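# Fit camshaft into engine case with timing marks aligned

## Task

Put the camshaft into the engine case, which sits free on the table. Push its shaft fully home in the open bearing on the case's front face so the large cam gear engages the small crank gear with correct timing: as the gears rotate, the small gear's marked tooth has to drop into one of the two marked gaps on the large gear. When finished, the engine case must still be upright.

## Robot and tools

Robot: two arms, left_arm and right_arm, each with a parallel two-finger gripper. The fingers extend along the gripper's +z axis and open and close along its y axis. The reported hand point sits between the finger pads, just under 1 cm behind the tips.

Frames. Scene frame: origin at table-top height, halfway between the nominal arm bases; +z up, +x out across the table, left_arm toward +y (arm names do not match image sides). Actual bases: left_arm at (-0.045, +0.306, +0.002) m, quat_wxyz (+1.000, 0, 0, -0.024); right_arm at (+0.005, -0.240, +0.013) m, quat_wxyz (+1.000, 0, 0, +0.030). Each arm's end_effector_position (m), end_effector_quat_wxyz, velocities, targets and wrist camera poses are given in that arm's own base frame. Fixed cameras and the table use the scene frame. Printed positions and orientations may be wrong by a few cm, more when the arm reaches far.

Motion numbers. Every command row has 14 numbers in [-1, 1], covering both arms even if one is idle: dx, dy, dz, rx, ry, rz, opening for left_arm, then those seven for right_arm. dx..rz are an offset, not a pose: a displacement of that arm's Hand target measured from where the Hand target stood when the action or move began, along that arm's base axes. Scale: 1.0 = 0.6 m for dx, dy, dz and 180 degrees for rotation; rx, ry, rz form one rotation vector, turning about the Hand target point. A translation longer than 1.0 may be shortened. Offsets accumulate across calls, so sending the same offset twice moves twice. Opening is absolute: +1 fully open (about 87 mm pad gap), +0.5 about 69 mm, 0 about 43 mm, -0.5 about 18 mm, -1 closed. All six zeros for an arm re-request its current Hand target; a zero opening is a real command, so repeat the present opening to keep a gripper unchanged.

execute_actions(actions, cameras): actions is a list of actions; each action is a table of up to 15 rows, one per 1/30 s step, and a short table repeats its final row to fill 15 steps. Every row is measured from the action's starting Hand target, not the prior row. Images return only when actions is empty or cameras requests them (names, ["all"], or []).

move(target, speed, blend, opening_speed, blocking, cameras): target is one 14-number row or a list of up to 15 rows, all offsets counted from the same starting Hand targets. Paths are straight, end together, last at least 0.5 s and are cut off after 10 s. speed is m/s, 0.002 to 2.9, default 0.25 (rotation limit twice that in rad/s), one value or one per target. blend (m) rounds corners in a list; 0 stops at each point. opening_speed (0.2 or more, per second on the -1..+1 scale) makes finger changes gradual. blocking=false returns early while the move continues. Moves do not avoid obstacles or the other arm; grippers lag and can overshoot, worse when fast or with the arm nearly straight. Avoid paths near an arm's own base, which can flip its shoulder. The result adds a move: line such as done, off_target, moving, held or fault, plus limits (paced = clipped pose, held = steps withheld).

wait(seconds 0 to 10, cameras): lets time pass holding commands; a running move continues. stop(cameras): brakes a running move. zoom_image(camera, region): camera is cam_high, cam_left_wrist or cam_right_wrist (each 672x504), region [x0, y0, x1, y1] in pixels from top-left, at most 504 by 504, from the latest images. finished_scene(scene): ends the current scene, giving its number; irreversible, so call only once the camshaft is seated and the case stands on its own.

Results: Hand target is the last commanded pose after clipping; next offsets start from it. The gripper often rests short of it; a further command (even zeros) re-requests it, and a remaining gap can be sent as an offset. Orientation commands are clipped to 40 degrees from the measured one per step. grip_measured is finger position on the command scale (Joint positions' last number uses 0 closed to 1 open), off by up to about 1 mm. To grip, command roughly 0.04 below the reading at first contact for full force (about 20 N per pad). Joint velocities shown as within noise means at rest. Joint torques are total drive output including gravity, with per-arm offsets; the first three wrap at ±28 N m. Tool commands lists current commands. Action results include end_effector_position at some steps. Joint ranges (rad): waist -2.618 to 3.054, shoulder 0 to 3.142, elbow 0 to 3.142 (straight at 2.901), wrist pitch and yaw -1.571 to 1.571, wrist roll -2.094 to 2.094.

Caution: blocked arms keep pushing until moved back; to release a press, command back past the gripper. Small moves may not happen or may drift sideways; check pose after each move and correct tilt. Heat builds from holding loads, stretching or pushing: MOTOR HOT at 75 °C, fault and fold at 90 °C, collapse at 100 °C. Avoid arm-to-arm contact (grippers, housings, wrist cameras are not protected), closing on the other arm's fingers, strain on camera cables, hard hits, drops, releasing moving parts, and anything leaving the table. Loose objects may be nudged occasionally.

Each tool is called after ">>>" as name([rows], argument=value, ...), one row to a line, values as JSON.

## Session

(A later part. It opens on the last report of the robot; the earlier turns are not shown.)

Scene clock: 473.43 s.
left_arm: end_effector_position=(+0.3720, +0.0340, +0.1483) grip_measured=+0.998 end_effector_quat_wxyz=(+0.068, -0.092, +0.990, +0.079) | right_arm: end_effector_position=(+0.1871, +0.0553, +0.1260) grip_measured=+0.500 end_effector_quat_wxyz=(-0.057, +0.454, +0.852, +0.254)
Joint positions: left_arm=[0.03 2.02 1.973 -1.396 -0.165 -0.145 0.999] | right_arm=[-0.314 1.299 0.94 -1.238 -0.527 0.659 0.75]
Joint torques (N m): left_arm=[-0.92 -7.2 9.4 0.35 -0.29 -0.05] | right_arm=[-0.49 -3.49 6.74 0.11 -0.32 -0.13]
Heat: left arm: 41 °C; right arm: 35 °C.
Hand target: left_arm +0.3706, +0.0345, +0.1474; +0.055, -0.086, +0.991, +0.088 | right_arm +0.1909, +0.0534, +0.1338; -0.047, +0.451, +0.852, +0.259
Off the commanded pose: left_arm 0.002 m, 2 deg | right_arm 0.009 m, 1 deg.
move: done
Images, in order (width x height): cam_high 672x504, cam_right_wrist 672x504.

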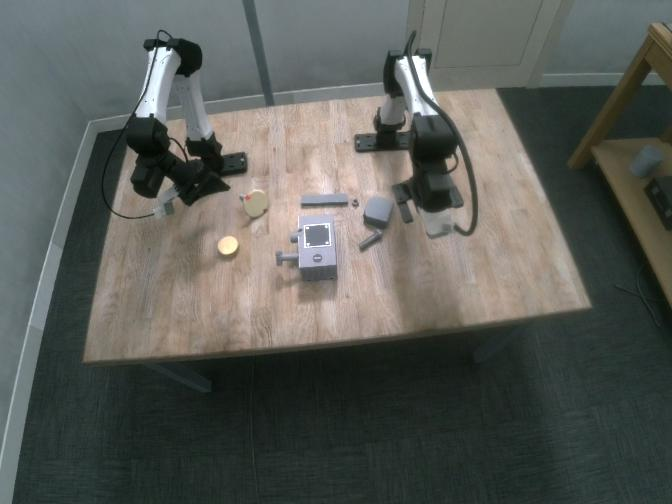

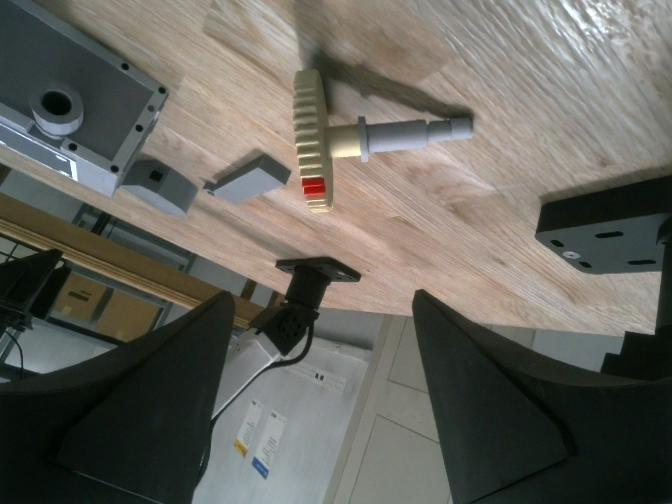

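>>> move([
  [0,0,0,0,0,0,1,-0.035,0.011,0.077,-0.168,-0.0796,0.464,0.5],
  [0,0,0,0,0,0,1,-0.035,0.101,-0.045,0.298,0.247,-0.884,0.5],
], speed=[0.4,0.3], blend=[0.03,0], cameras=["cam_right_wrist","cam_high"])

Scene clock: 532.53 s.
left_arm: end_effector_position=(+0.3720, +0.0340, +0.1483) grip_measured=+0.998 end_effector_quat_wxyz=(+0.068, -0.092, +0.990, +0.079) | right_arm: end_effector_position=(+0.1687, +0.1126, +0.1073) grip_measured=+0.500 end_effector_quat_wxyz=(-0.114, +0.856, -0.462, +0.202)
Joint positions: left_arm=[0.03 2.02 1.973 -1.396 -0.165 -0.145 0.999] | right_arm=[1.128 1.071 0.755 -1.033 0.415 -1.072 0.75]
Joint torques (N m): left_arm=[-0.92 -7.21 9.39 0.35 -0.29 -0.04] | right_arm=[0.57 -2.5 4.05 0.82 0.31 -0.13]
Heat: left arm: 42 °C; right arm: 38 °C.
Hand target: left_arm +0.3706, +0.0345, +0.1474; +0.055, -0.086, +0.991, +0.088 | right_arm +0.1700, +0.1140, +0.1069; -0.123, +0.856, -0.458, +0.205
Off the commanded pose: left_arm 0.002 m, 2 deg | right_arm 0.002 m, 1 deg.
move: done
Images, in order (width x height): cam_high 672x504, cam_right_wrist 672x504.

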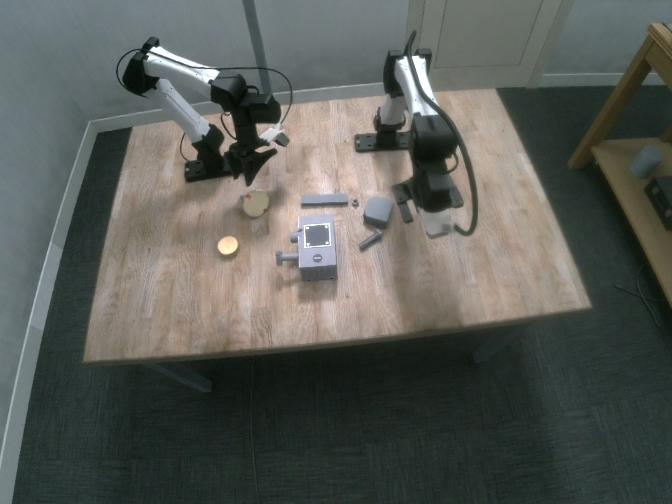

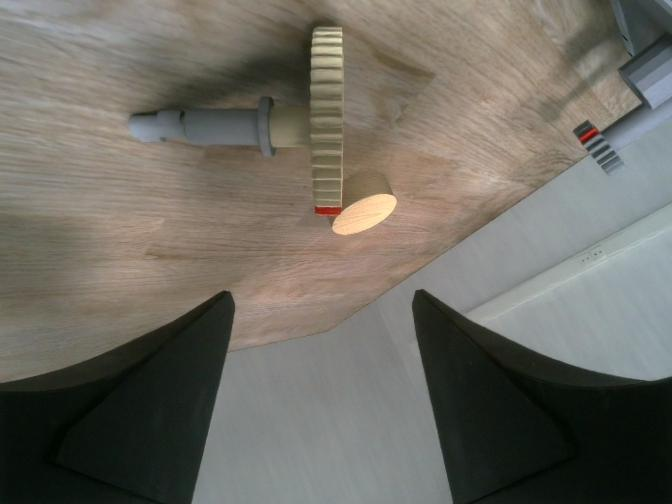

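>>> move(target=[0,0,0,0,0,0,1,0.0183,0.0297,-0.0745,0,0,0,0.5], speed=0.12, cameras=["cam_right_wrist"])

Scene clock: 552.03 s.
left_arm: end_effector_position=(+0.3720, +0.0340, +0.1483) grip_measured=+0.998 end_effector_quat_wxyz=(+0.068, -0.092, +0.990, +0.079) | right_arm: end_effector_position=(+0.1789, +0.1331, +0.0656) grip_measured=+0.500 end_effector_quat_wxyz=(-0.124, +0.857, -0.457, +0.202)
Joint positions: left_arm=[0.03 2.02 1.973 -1.396 -0.165 -0.145 0.999] | right_arm=[1.128 1.19 0.647 -0.784 0.416 -1.086 0.75]
Joint torques (N m): left_arm=[-0.94 -7.21 9.39 0.35 -0.29 -0.04] | right_arm=[-0.62 -1.68 3.93 0.87 0.26 -0.08]
Heat: left arm: 42 °C; right arm: 37 °C.
Hand target: left_arm +0.3706, +0.0345, +0.1474; +0.055, -0.086, +0.991, +0.088 | right_arm +0.1810, +0.1318, +0.0622; -0.123, +0.856, -0.458, +0.205
Off the commanded pose: left_arm 0.002 m, 2 deg | right_arm 0.004 m, 0 deg.
move: done
Images, in order (width x height): cam_right_wrist 672x504.

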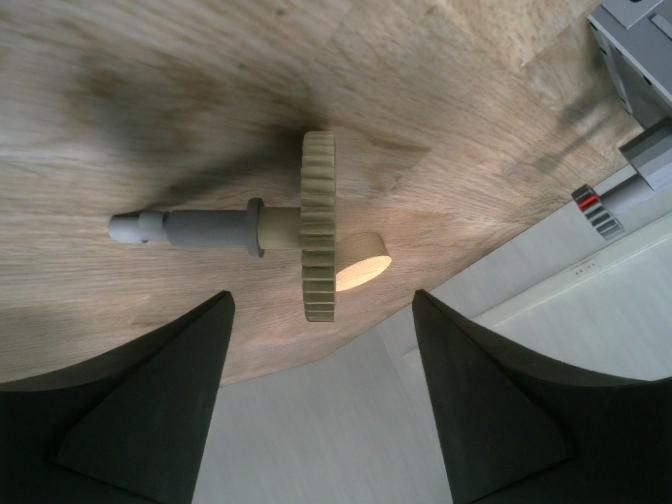

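>>> move(target=[0,0,0,0,0,0,1,0.0093,0.0052,-0.035,0,0,0,0.5], speed=0.1, cameras=["cam_right_wrist"])

Scene clock: 563.47 s.
left_arm: end_effector_position=(+0.3720, +0.0340, +0.1483) grip_measured=+0.998 end_effector_quat_wxyz=(+0.068, -0.092, +0.990, +0.079) | right_arm: end_effector_position=(+0.1852, +0.1358, +0.0446) grip_measured=+0.500 end_effector_quat_wxyz=(-0.123, +0.857, -0.457, +0.205)
Joint positions: left_arm=[0.03 2.02 1.973 -1.396 -0.165 -0.145 0.999] | right_arm=[1.107 1.252 0.594 -0.662 0.416 -1.107 0.75]
Joint torques (N m): left_arm=[-0.92 -7.19 9.39 0.35 -0.29 -0.05] | right_arm=[-0.53 -2.1 3.82 0.85 0.2 -0.07]
Heat: left arm: 42 °C; right arm: 37 °C.
Hand target: left_arm +0.3706, +0.0345, +0.1474; +0.055, -0.086, +0.991, +0.088 | right_arm +0.1865, +0.1349, +0.0411; -0.122, +0.856, -0.458, +0.205
Off the commanded pose: left_arm 0.002 m, 2 deg | right_arm 0.004 m, 0 deg.
move: done
Images, in order (width x height): cam_right_wrist 672x504.

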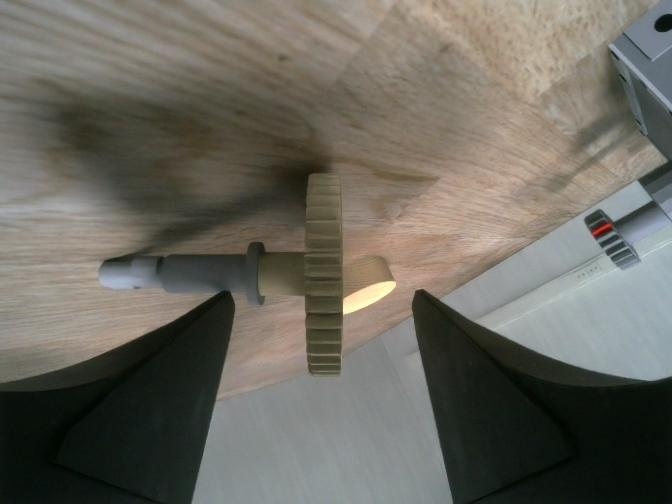

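>>> move(target=[0,0,0,0,0,0,1,-0.0023,0,0.0045,0,0,0,0.5], speed=0.1)

>>> move(target=[0,0,0,0,0,0,1,0,0,0,0,0,0,-0.72], opening_speed=0.6, cameras=["cam_right_wrist","cam_high"])

Scene clock: 572.80 s.
left_arm: end_effector_position=(+0.3720, +0.0340, +0.1483) grip_measured=+0.998 end_effector_quat_wxyz=(+0.068, -0.092, +0.990, +0.079) | right_arm: end_effector_position=(+0.1853, +0.1359, +0.0446) grip_measured=+0.500 end_effector_quat_wxyz=(-0.123, +0.857, -0.457, +0.205)
Joint positions: left_arm=[0.03 2.02 1.973 -1.396 -0.165 -0.145 0.999] | right_arm=[1.107 1.252 0.594 -0.661 0.416 -1.107 0.75]
Joint torques (N m): left_arm=[-0.94 -7.21 9.39 0.35 -0.29 -0.04] | right_arm=[0.05 -2.78 4.34 0.7 0.22 -0.02]
Heat: left arm: 42 °C; right arm: 36 °C.
Hand target: left_arm +0.3706, +0.0345, +0.1474; +0.055, -0.086, +0.991, +0.088 | right_arm +0.1851, +0.1349, +0.0438; -0.122, +0.856, -0.458, +0.205
Off the commanded pose: left_arm 0.002 m, 2 deg | right_arm 0.001 m, 0 deg.
move: done

Scene clock: 575.03 s.
left_arm: end_effector_position=(+0.3720, +0.0340, +0.1483) grip_measured=+0.998 end_effector_quat_wxyz=(+0.068, -0.092, +0.990, +0.079) | right_arm: end_effector_position=(+0.1861, +0.1355, +0.0453) grip_measured=-0.660 end_effector_quat_wxyz=(-0.123, +0.856, -0.457, +0.208)
Joint positions: left_arm=[0.03 2.02 1.973 -1.396 -0.165 -0.145 0.999] | right_arm=[1.107 1.252 0.594 -0.661 0.422 -1.108 0.17]
Joint torques (N m): left_arm=[-0.92 -7.21 9.4 0.35 -0.29 -0.04] | right_arm=[0.06 -2.77 4.37 0.69 0.14 -0.01]
Heat: left arm: 42 °C; right arm: 36 °C.
Hand target: left_arm +0.3706, +0.0345, +0.1474; +0.055, -0.086, +0.991, +0.088 | right_arm +0.1851, +0.1349, +0.0438; -0.122, +0.856, -0.458, +0.205
Off the commanded pose: left_arm 0.002 m, 2 deg | right_arm 0.002 m, 0 deg.
move: done
Images, in order (width x height): cam_high 672x504, cam_right_wrist 672x504.

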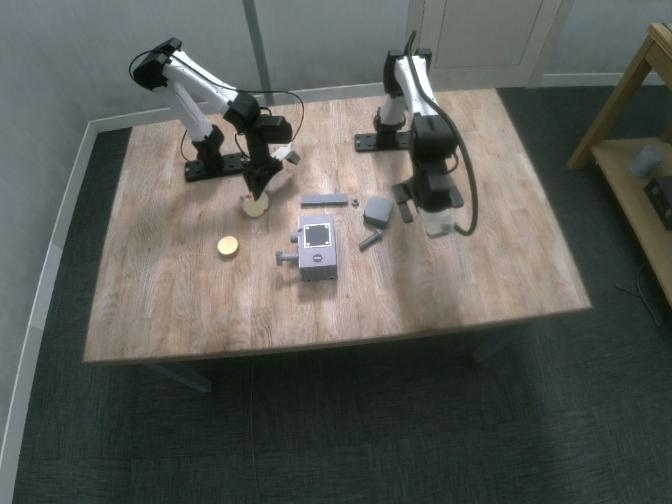

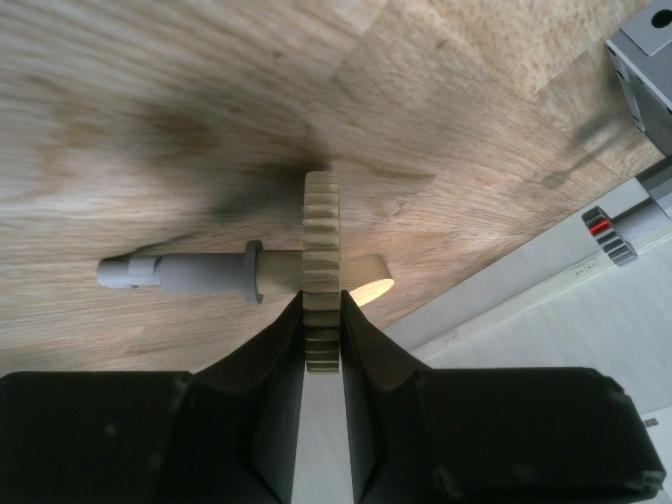

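>>> move([
  [0,0,0,0,0,0,1,0,0,0.15,0,0,0,-0.72],
  [0,0,0,0,0,0,1,0.025,-0.125,0.26,0.309,0.0033,-0.631,-0.72],
], speed=[0.15,0.25], blend=[0.02,0], cameras=["cam_right_wrist","cam_high"])

Scene clock: 600.57 s.
left_arm: end_effector_position=(+0.3720, +0.0340, +0.1483) grip_measured=+0.998 end_effector_quat_wxyz=(+0.068, -0.092, +0.990, +0.079) | right_arm: end_effector_position=(+0.1959, +0.0578, +0.1865) grip_measured=-0.660 end_effector_quat_wxyz=(+0.204, +0.020, +0.979, -0.020)
Joint positions: left_arm=[0.03 2.02 1.973 -1.396 -0.165 -0.145 0.999] | right_arm=[0.376 1.143 1.222 -1.282 0.192 0.381 0.17]
Joint torques (N m): left_arm=[-0.94 -7.2 9.39 0.35 -0.29 -0.05] | right_arm=[-0.36 -3.44 7.65 0.89 0.09 0.04]
Motor temperatures (°C): left_arm=[23 38 43 28 26 25 24] | right_arm=[25 31 37 31 27 26 29]
Heat: left arm: 43 °C; right arm: 37 °C.
Hand target: left_arm +0.3706, +0.0345, +0.1474; +0.055, -0.086, +0.991, +0.088 | right_arm +0.2002, +0.0599, +0.1999; +0.225, +0.029, +0.974, -0.007
Off the commanded pose: left_arm 0.002 m, 2 deg | right_arm 0.014 m, 3 deg.
move: off_target (right_arm)
Images, in order (width x height): cam_high 672x504, cam_right_wrist 672x504.

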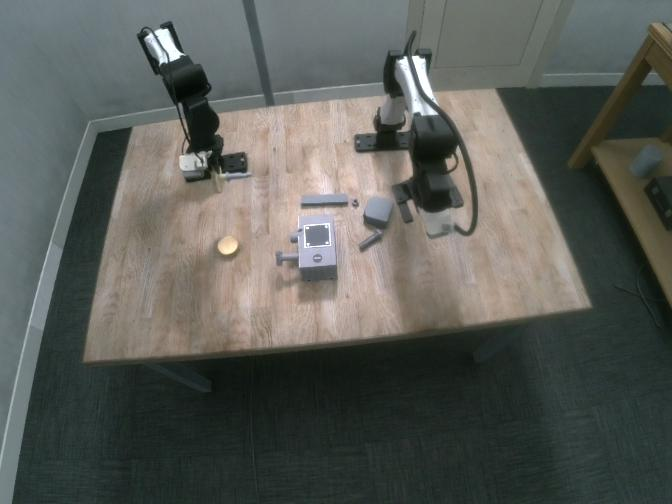

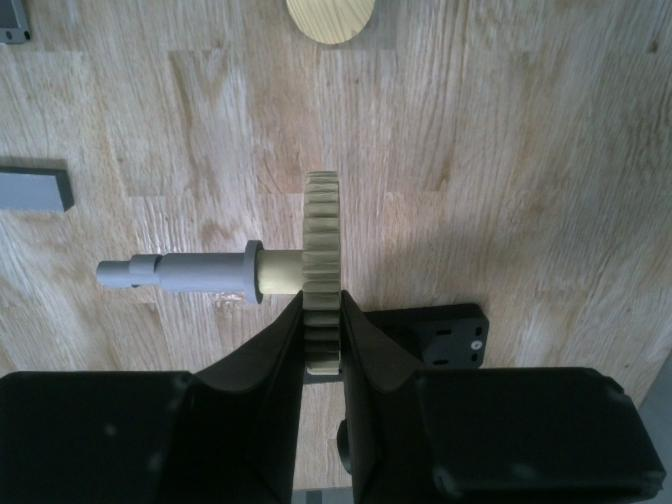

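>>> zoom_image(camera="cam_high", region=[170, 140, 270, 210])

>>> zoom_image(camera="cam_right_wrist", region=[80, 160, 360, 390])

>>> zoom_image(camera="cam_right_wrist", region=[290, 160, 360, 300])

Scaled by 5.040 from the camera's 672x504 image, which has a finer 960x720 frame.

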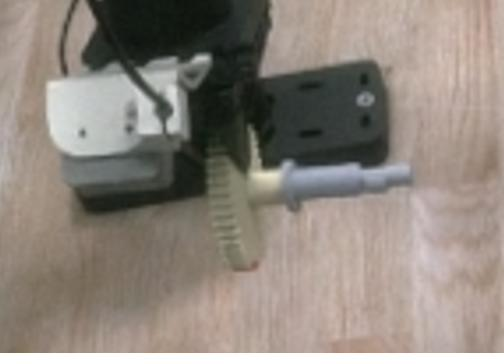

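Scaled by 1.800 from the camera's 672x504 image, which has a finer 960x720 frame.

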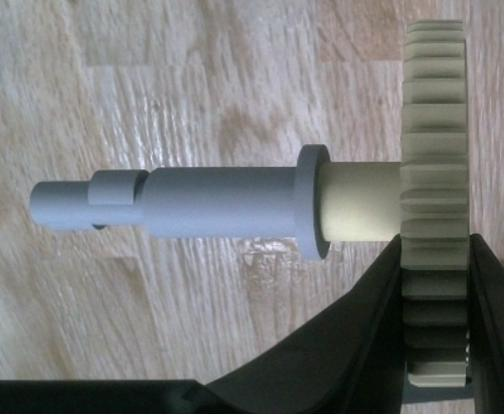

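Scaled by 3.600 from the camera's 672x504 image, which has a finer 960x720 frame.

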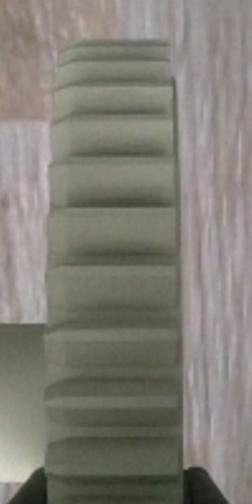

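>>> move(target=[0,0,0,0,0,0,1,0.177,0.033,-0.05,0,0,0,-0.72], cameras=["cam_right_wrist","cam_high"])

>>> zoom_image(camera="cam_high", region=[200, 150, 350, 290])

Scene clock: 681.00 s.
left_arm: end_effector_position=(+0.3720, +0.0340, +0.1483) grip_measured=+0.998 end_effector_quat_wxyz=(+0.068, -0.092, +0.990, +0.079) | right_arm: end_effector_position=(+0.2909, +0.0759, +0.1567) grip_measured=-0.660 end_effector_quat_wxyz=(+0.195, +0.026, +0.980, -0.021)
Joint positions: left_arm=[0.03 2.02 1.973 -1.396 -0.165 -0.145 0.999] | right_arm=[0.306 1.489 1.358 -1.079 0.164 0.33 0.17]
Joint torques (N m): left_arm=[-0.92 -7.2 9.39 0.35 -0.29 -0.04] | right_arm=[-0.47 -5.39 7.94 1.15 0.03 -0.1]
Motor temperatures (°C): left_arm=[23 39 43 27 26 25 24] | right_arm=[25 30 42 31 27 26 29]
Heat: left arm: 43 °C; right arm: 42 °C.
Hand target: left_arm +0.3706, +0.0345, +0.1474; +0.055, -0.086, +0.991, +0.088 | right_arm +0.3063, +0.0797, +0.1698; +0.225, +0.029, +0.974, -0.007
Off the commanded pose: left_arm 0.002 m, 2 deg | right_arm 0.021 m, 4 deg.
move: off_target (right_arm)
Images, in order (width x height): cam_high 672x504, cam_right_wrist 672x504.

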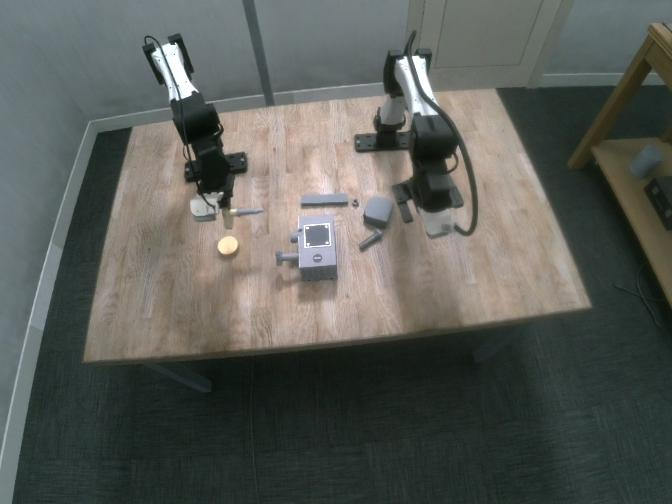

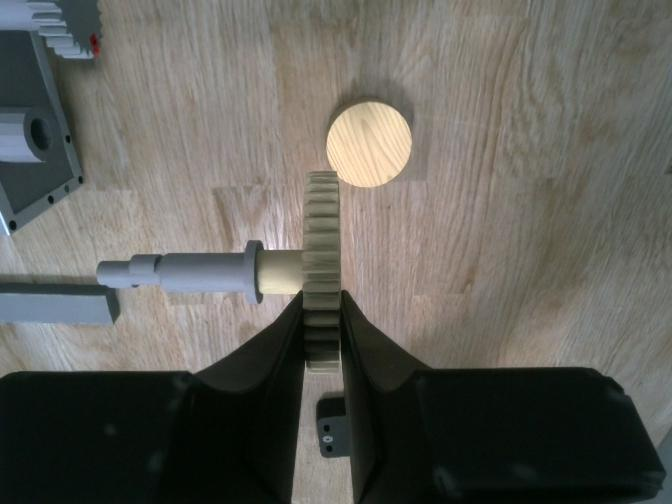

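Scaled by 3.360 from the camera's 672x504 image, which has a finer 960x720 frame.

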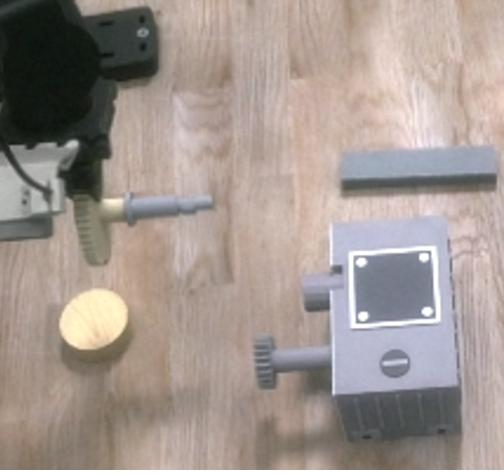

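>>> move(target=[0,0,0,0,0,0,1,0.067,0.0,-0.083,0.008,-0.0333,0,-0.72], speed=0.15, cameras=["cam_right_wrist","cam_high"])

>>> zoom_image(camera="cam_high", region=[200, 180, 350, 290])

Scene clock: 704.00 s.
left_arm: end_effector_position=(+0.3720, +0.0340, +0.1483) grip_measured=+0.998 end_effector_quat_wxyz=(+0.068, -0.092, +0.990, +0.079) | right_arm: end_effector_position=(+0.3392, +0.0789, +0.1191) grip_measured=-0.660 end_effector_quat_wxyz=(+0.262, +0.031, +0.965, +0.000)
Joint positions: left_arm=[0.03 2.02 1.973 -1.396 -0.165 -0.145 0.999] | right_arm=[0.27 1.533 1.209 -0.738 0.151 0.295 0.17]
Joint torques (N m): left_arm=[-0.92 -7.21 9.39 0.35 -0.29 -0.04] | right_arm=[-0.46 -5.87 4.81 1.45 0.04 -0.1]
Heat: left arm: 43 °C; right arm: 41 °C.
Hand target: left_arm +0.3706, +0.0345, +0.1474; +0.055, -0.086, +0.991, +0.088 | right_arm +0.3465, +0.0797, +0.1199; +0.275, +0.032, +0.961, +0.007
Off the commanded pose: left_arm 0.002 m, 2 deg | right_arm 0.007 m, 2 deg.
move: done
Images, in order (width x height): cam_high 672x504, cam_right_wrist 672x504.

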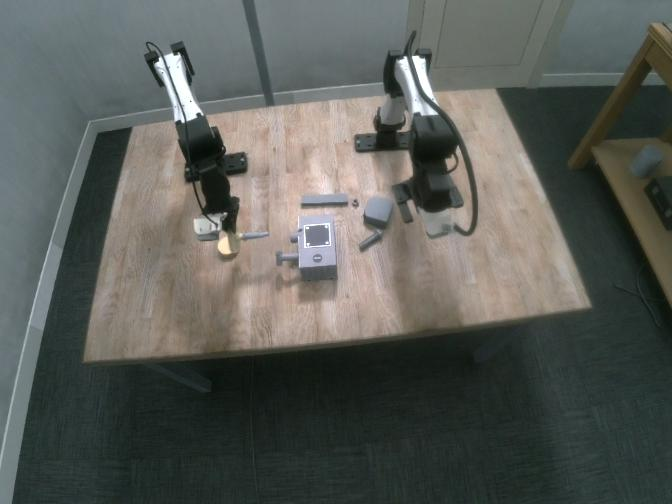

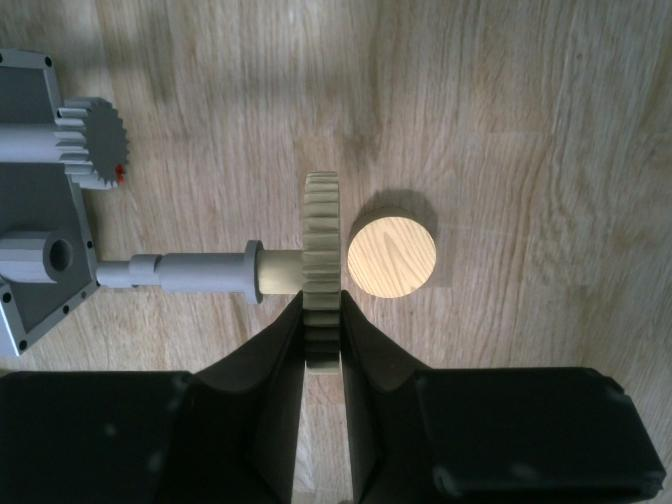

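Scaled by 3.360 from the camera's 672x504 image, which has a finer 960x720 frame.

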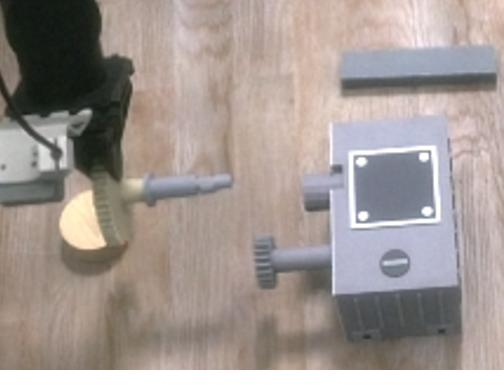

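>>> move(target=[0,0,0,0,0,0,1,-0.018,0.0,-0.018,-0.01,-0.1663,0,-0.72], speed=0.25, cameras=["cam_right_wrist","cam_high"])

>>> zoom_image(camera="cam_high", region=[200, 180, 350, 290])

Scene clock: 716.30 s.
left_arm: end_effector_position=(+0.3720, +0.0340, +0.1483) grip_measured=+0.998 end_effector_quat_wxyz=(+0.068, -0.092, +0.990, +0.079) | right_arm: end_effector_position=(+0.3281, +0.0769, +0.0988) grip_measured=-0.660 end_effector_quat_wxyz=(+0.489, +0.020, +0.872, -0.006)
Joint positions: left_arm=[0.03 2.02 1.973 -1.396 -0.165 -0.145 0.999] | right_arm=[0.385 1.177 0.571 0.017 0.356 0.24 0.17]
Joint torques (N m): left_arm=[-0.92 -7.2 9.39 0.35 -0.29 -0.04] | right_arm=[0.72 -3.7 4.96 2.11 0.3 -0.1]
Heat: left arm: 43 °C; right arm: 40 °C.
Hand target: left_arm +0.3706, +0.0345, +0.1474; +0.055, -0.086, +0.991, +0.088 | right_arm +0.3357, +0.0796, +0.1091; +0.515, +0.025, +0.857, +0.000
Off the commanded pose: left_arm 0.002 m, 2 deg | right_arm 0.013 m, 3 deg.
move: off_target (right_arm)
Images, in order (width x height): cam_high 672x504, cam_right_wrist 672x504.

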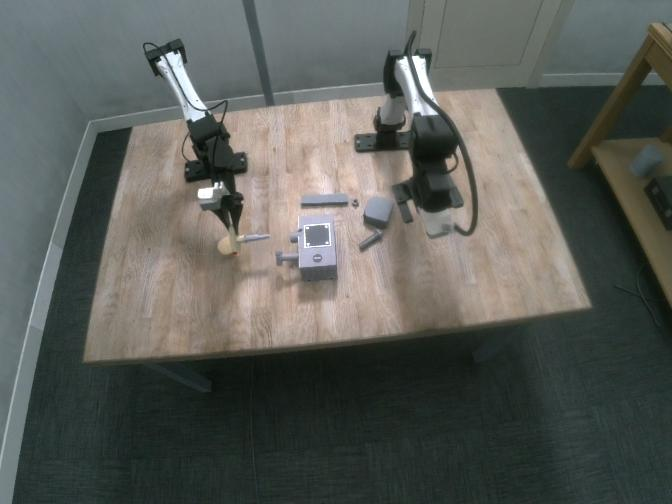

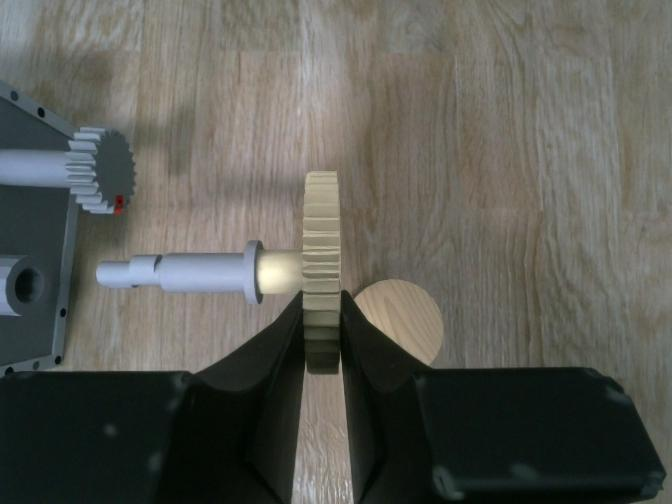

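Scaled by 3.360 from the camera's 672x504 image, which has a finer 960x720 frame.

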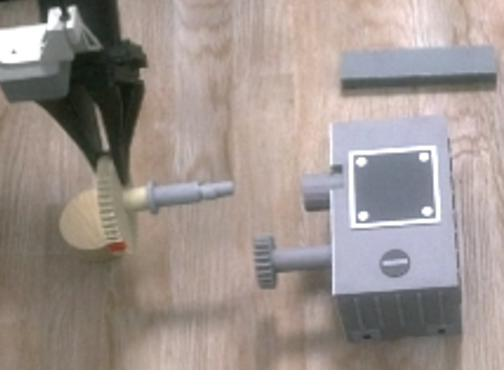

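>>> move(target=[0,0,0,0,0,0,1,0.012,0.0,-0.0335,0.005,0.1663,0,-0.72], speed=0.2, cameras=["cam_right_wrist","cam_high"])

>>> zoom_image(camera="cam_high", region=[200, 180, 350, 290])

>>> zoom_image(camera="cam_right_wrist", region=[0, 50, 350, 390])

Scene clock: 747.93 s.
left_arm: end_effector_position=(+0.3720, +0.0340, +0.1483) grip_measured=+0.998 end_effector_quat_wxyz=(+0.068, -0.092, +0.990, +0.079) | right_arm: end_effector_position=(+0.3298, +0.0766, +0.0761) grip_measured=-0.660 end_effector_quat_wxyz=(+0.256, +0.019, +0.966, -0.010)
Joint positions: left_arm=[0.03 2.02 1.973 -1.396 -0.165 -0.145 0.999] | right_arm=[0.281 1.537 1.045 -0.584 0.166 0.279 0.17]
Joint torques (N m): left_arm=[-0.94 -7.21 9.39 0.35 -0.29 -0.05] | right_arm=[-0.44 -5.63 8.16 1.13 0.03 0.04]
Motor temperatures (°C): left_arm=[23 39 44 26 26 25 24] | right_arm=[25 31 39 36 27 26 29]
Heat: left arm: 44 °C; right arm: 39 °C.
Hand target: left_arm +0.3706, +0.0345, +0.1474; +0.055, -0.086, +0.991, +0.088 | right_arm +0.3429, +0.0797, +0.0891; +0.276, +0.028, +0.961, +0.000
Off the commanded pose: left_arm 0.002 m, 2 deg | right_arm 0.019 m, 3 deg.
move: off_target (right_arm)
Images, in order (width x height): cam_high 672x504, cam_right_wrist 672x504.

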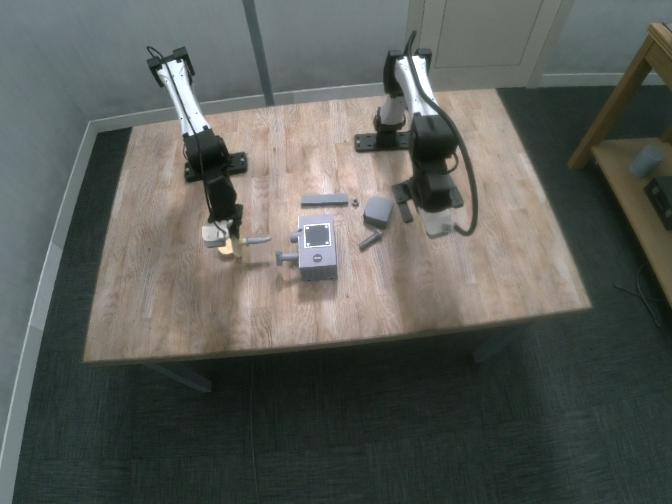

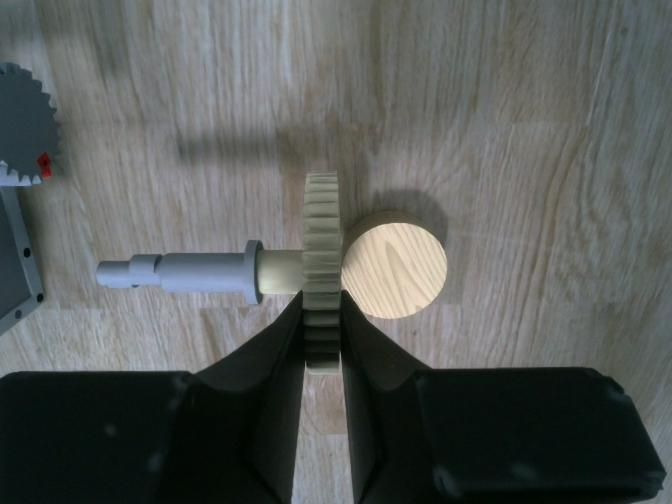

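Scaled by 3.360 from the camera's 672x504 image, which has a finer 960x720 frame.

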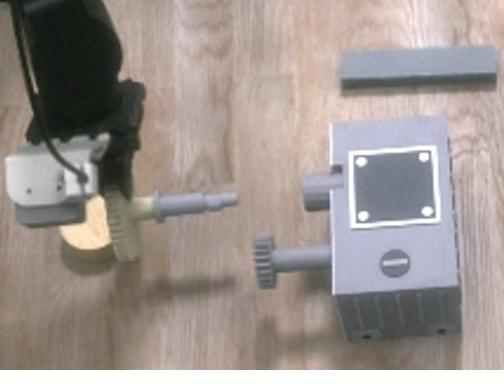

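Scaled by 1.440 from the camera's 672x504 image, which has a finer 960x720 frame.

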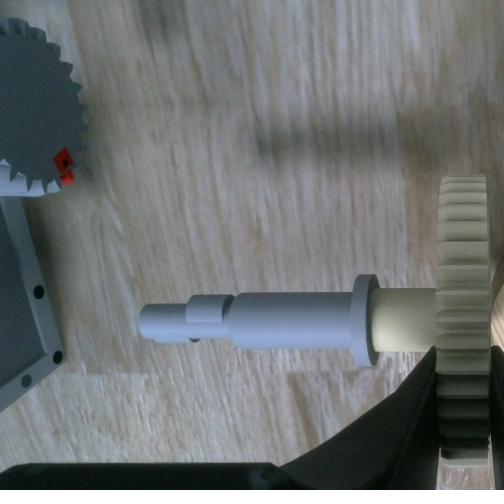

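>>> move(target=[0,0,0,0,0,0,1,0.010,0.0,0.018,0.005,0,0,-0.72], speed=0.2, cameras=["cam_right_wrist","cam_high"])

>>> zoom_image(camera="cam_high", region=[200, 180, 350, 290])

Scene clock: 756.27 s.
left_arm: end_effector_position=(+0.3720, +0.0340, +0.1483) grip_measured=+0.998 end_effector_quat_wxyz=(+0.068, -0.092, +0.990, +0.079) | right_arm: end_effector_position=(+0.3369, +0.0774, +0.0879) grip_measured=-0.660 end_effector_quat_wxyz=(+0.258, +0.024, +0.966, -0.002)
Joint positions: left_arm=[0.03 2.02 1.973 -1.396 -0.165 -0.145 0.999] | right_arm=[0.267 1.547 1.1 -0.622 0.147 0.279 0.17]
Joint torques (N m): left_arm=[-0.94 -7.2 9.39 0.35 -0.29 -0.04] | right_arm=[-0.47 -5.7 8.05 1.14 0.06 -0.01]
Heat: left arm: 44 °C; right arm: 39 °C.
Hand target: left_arm +0.3706, +0.0345, +0.1474; +0.055, -0.086, +0.991, +0.088 | right_arm +0.3490, +0.0798, +0.1000; +0.276, +0.030, +0.961, +0.008
Off the commanded pose: left_arm 0.002 m, 2 deg | right_arm 0.017 m, 2 deg.
move: off_target (right_arm)
Images, in order (width x height): cam_high 672x504, cam_right_wrist 672x504.

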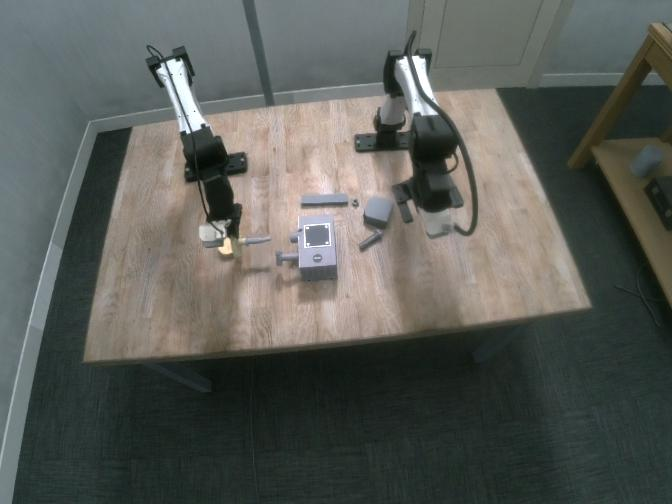

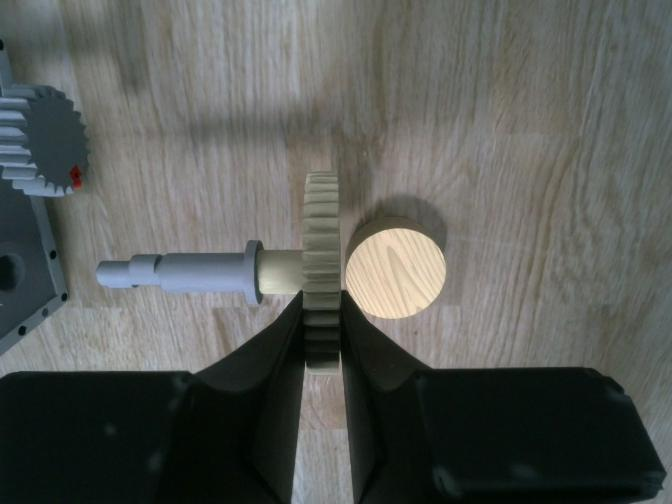

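Scaled by 3.360 from the camera's 672x504 image, which has a finer 960x720 frame.

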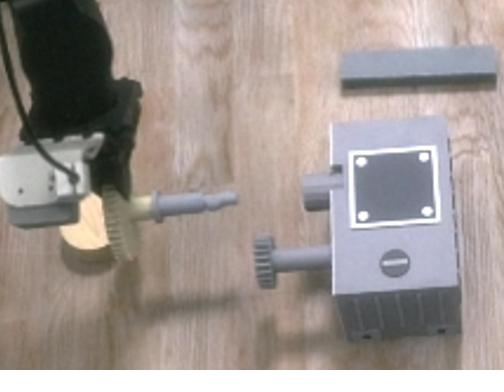

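>>> move(target=[0,0,0,0,0,0,1,0.003,0.05,0,0,0,0,-0.72], speed=0.1, cameras=["cam_right_wrist","cam_high"])

>>> zoom_image(camera="cam_high", region=[200, 180, 350, 290])

>>> zoom_image(camera="cam_right_wrist", region=[0, 60, 350, 390])

Scene clock: 767.07 s.
left_arm: end_effector_position=(+0.3720, +0.0340, +0.1483) grip_measured=+0.998 end_effector_quat_wxyz=(+0.068, -0.092, +0.990, +0.079) | right_arm: end_effector_position=(+0.3387, +0.1050, +0.0873) grip_measured=-0.660 end_effector_quat_wxyz=(+0.255, +0.025, +0.967, +0.003)
Joint positions: left_arm=[0.03 2.02 1.973 -1.396 -0.165 -0.145 0.999] | right_arm=[0.347 1.589 1.143 -0.637 0.175 0.355 0.17]
Joint torques (N m): left_arm=[-0.92 -7.19 9.39 0.35 -0.29 -0.05] | right_arm=[0.62 -5.96 8.18 1.11 0.26 0.03]
Heat: left arm: 44 °C; right arm: 40 °C.
Hand target: left_arm +0.3706, +0.0345, +0.1474; +0.055, -0.086, +0.991, +0.088 | right_arm +0.3508, +0.1097, +0.1000; +0.275, +0.030, +0.961, +0.008
Off the commanded pose: left_arm 0.002 m, 2 deg | right_arm 0.018 m, 3 deg.
move: off_target (right_arm)
Images, in order (width x height): cam_high 672x504, cam_right_wrist 672x504.

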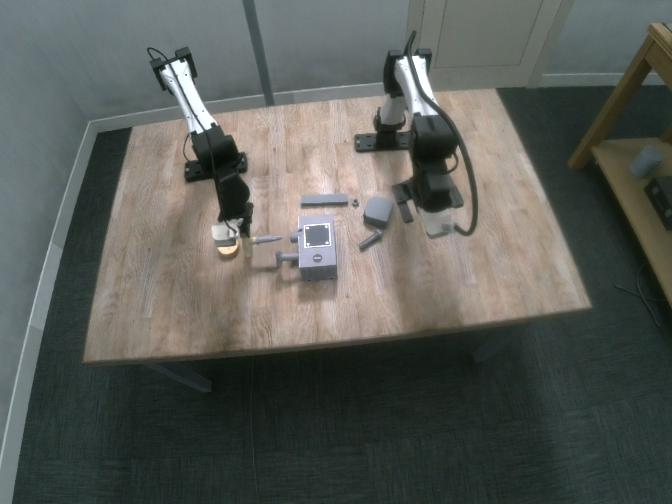

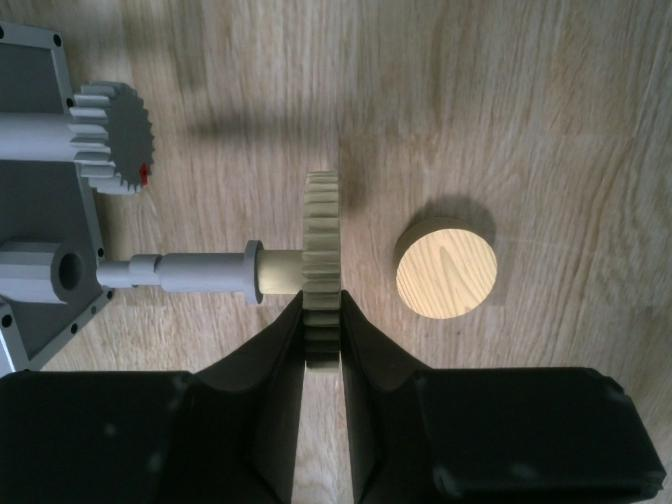

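Scaled by 3.360 from the camera's 672x504 image, which has a finer 960x720 frame.

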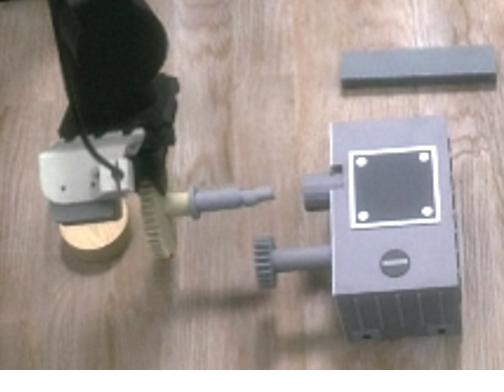

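Scaled by 1.440 from the camera's 672x504 image, which has a finer 960x720 frame.

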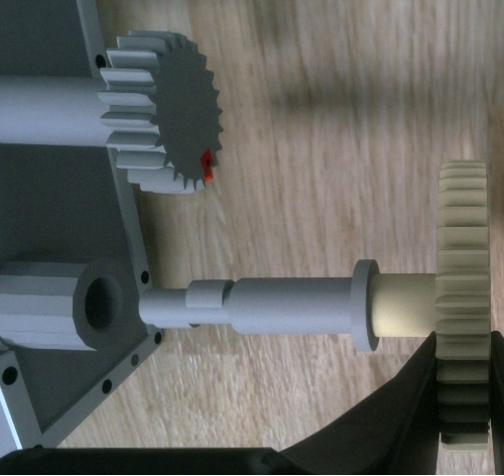

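>>> move(target=[0,0,0,0,0,0,1,-0.018,-0.012,-0.015,-0.01,-0.1663,0,-0.72], speed=0.25, cameras=["cam_right_wrist","cam_high"])

>>> zoom_image(camera="cam_right_wrist", region=[0, 60, 350, 390])

Scene clock: 778.50 s.
left_arm: end_effector_position=(+0.3720, +0.0340, +0.1483) grip_measured=+0.998 end_effector_quat_wxyz=(+0.068, -0.092, +0.990, +0.079) | right_arm: end_effector_position=(+0.3334, +0.0997, +0.0814) grip_measured=-0.660 end_effector_quat_wxyz=(+0.491, +0.017, +0.871, -0.006)
Joint positions: left_arm=[0.03 2.02 1.973 -1.396 -0.165 -0.145 0.999] | right_arm=[0.468 1.283 0.562 0.117 0.423 0.283 0.17]
Joint torques (N m): left_arm=[-0.94 -7.21 9.37 0.35 -0.29 -0.05] | right_arm=[0.69 -4.31 4.64 2.07 0.35 -0.08]
Heat: left arm: 44 °C; right arm: 41 °C.
Hand target: left_arm +0.3706, +0.0345, +0.1474; +0.055, -0.086, +0.991, +0.088 | right_arm +0.3400, +0.1025, +0.0910; +0.515, +0.023, +0.857, +0.000
Off the commanded pose: left_arm 0.002 m, 2 deg | right_arm 0.012 m, 3 deg.
move: off_target (right_arm)
Images, in order (width x height): cam_high 672x504, cam_right_wrist 672x504.

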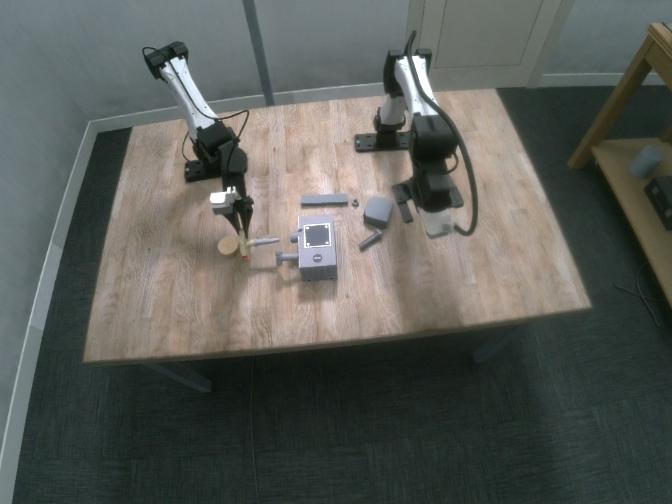

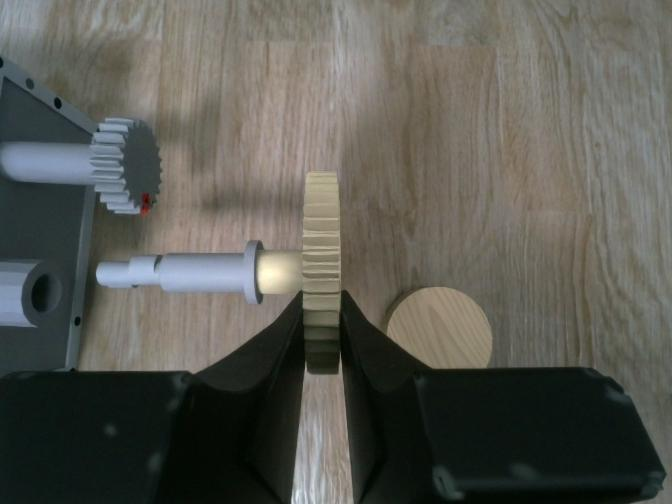

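Scaled by 1.440 from the camera's 672x504 image, which has a finer 960x720 frame.

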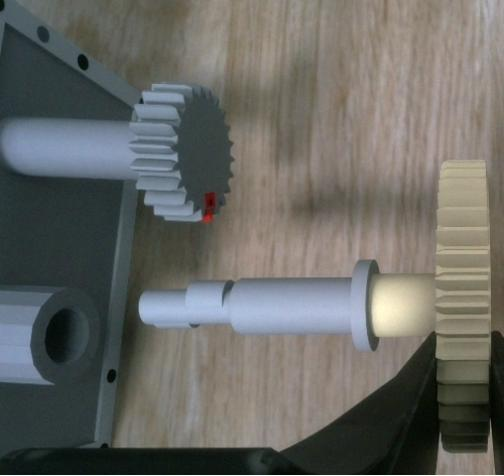

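>>> move(target=[0,0,0,0,0,0,1,0.0083,0.004,-0.0067,0.007,0.1663,0,-0.72], speed=0.25, cameras=["cam_right_wrist","cam_high"])

>>> zoom_image(camera="cam_right_wrist", region=[0, 60, 350, 390])

>>> zoom_image(camera="cam_high", region=[220, 200, 350, 280])

Scene clock: 817.83 s.
left_arm: end_effector_position=(+0.3720, +0.0340, +0.1483) grip_measured=+0.998 end_effector_quat_wxyz=(+0.068, -0.092, +0.990, +0.079) | right_arm: end_effector_position=(+0.3319, +0.1010, +0.0742) grip_measured=-0.660 end_effector_quat_wxyz=(+0.257, +0.019, +0.966, -0.008)
Joint positions: left_arm=[0.03 2.02 1.973 -1.396 -0.165 -0.145 0.999] | right_arm=[0.354 1.576 1.075 -0.586 0.197 0.345 0.17]
Joint torques (N m): left_arm=[-0.94 -7.2 9.39 0.35 -0.29 -0.05] | right_arm=[-0.42 -5.9 8.13 1.12 0.11 0.04]
Heat: left arm: 44 °C; right arm: 40 °C.
Hand target: left_arm +0.3706, +0.0345, +0.1474; +0.055, -0.086, +0.991, +0.088 | right_arm +0.3449, +0.1050, +0.0868; +0.275, +0.028, +0.961, +0.003
Off the commanded pose: left_arm 0.002 m, 2 deg | right_arm 0.019 m, 3 deg.
move: off_target (right_arm)
Images, in order (width x height): cam_high 672x504, cam_right_wrist 672x504.

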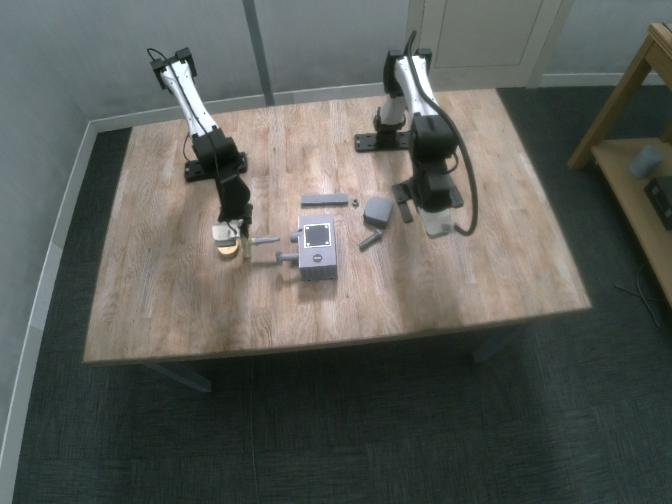

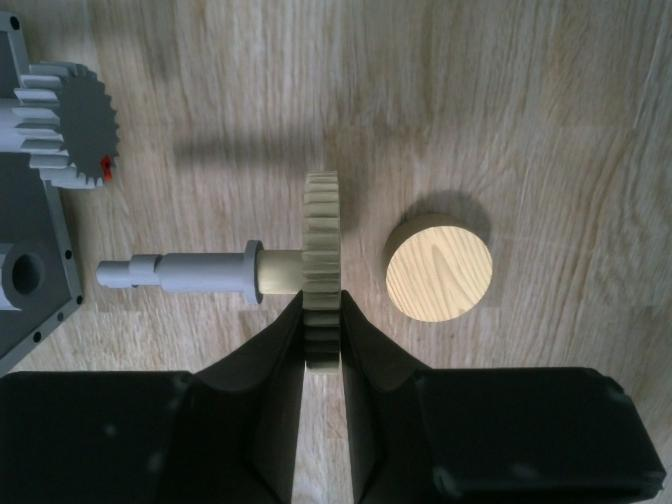

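Scaled by 1.440 from the camera's 672x504 image, which has a finer 960x720 frame.

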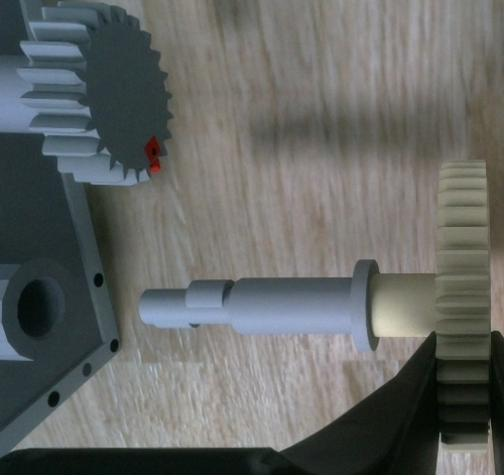

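Scaled by 3.877 from the camera's 672x504 image, which has a finer 960x720 frame.

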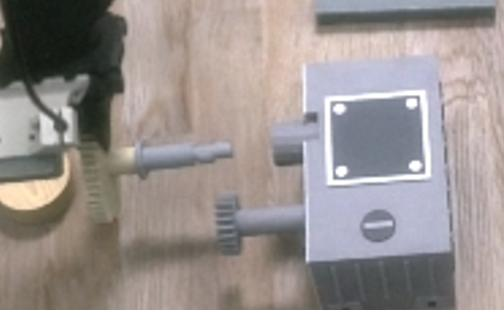

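>>> zoom_image(camera="cam_right_wrist", region=[0, 220, 140, 340])

>>> zoom_image(camera="cam_right_wrist", region=[140, 220, 280, 340])

Scaled by 3.600 from the camera's 672x504 image, which has a finer 960x720 frame.

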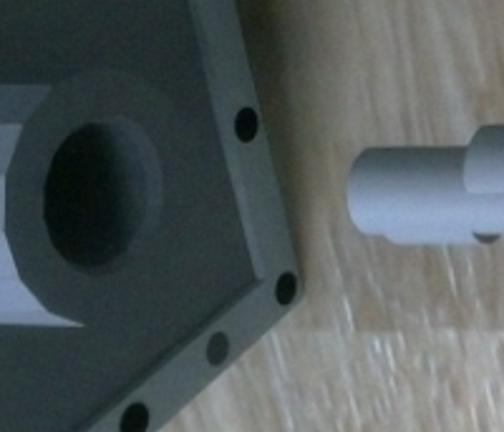

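Scaled by 3.600 from the camera's 672x504 image, which has a finer 960x720 frame.

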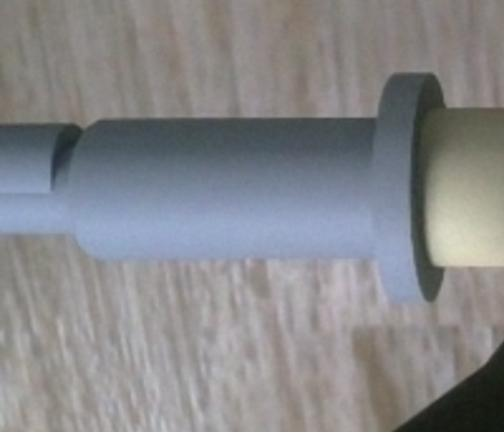

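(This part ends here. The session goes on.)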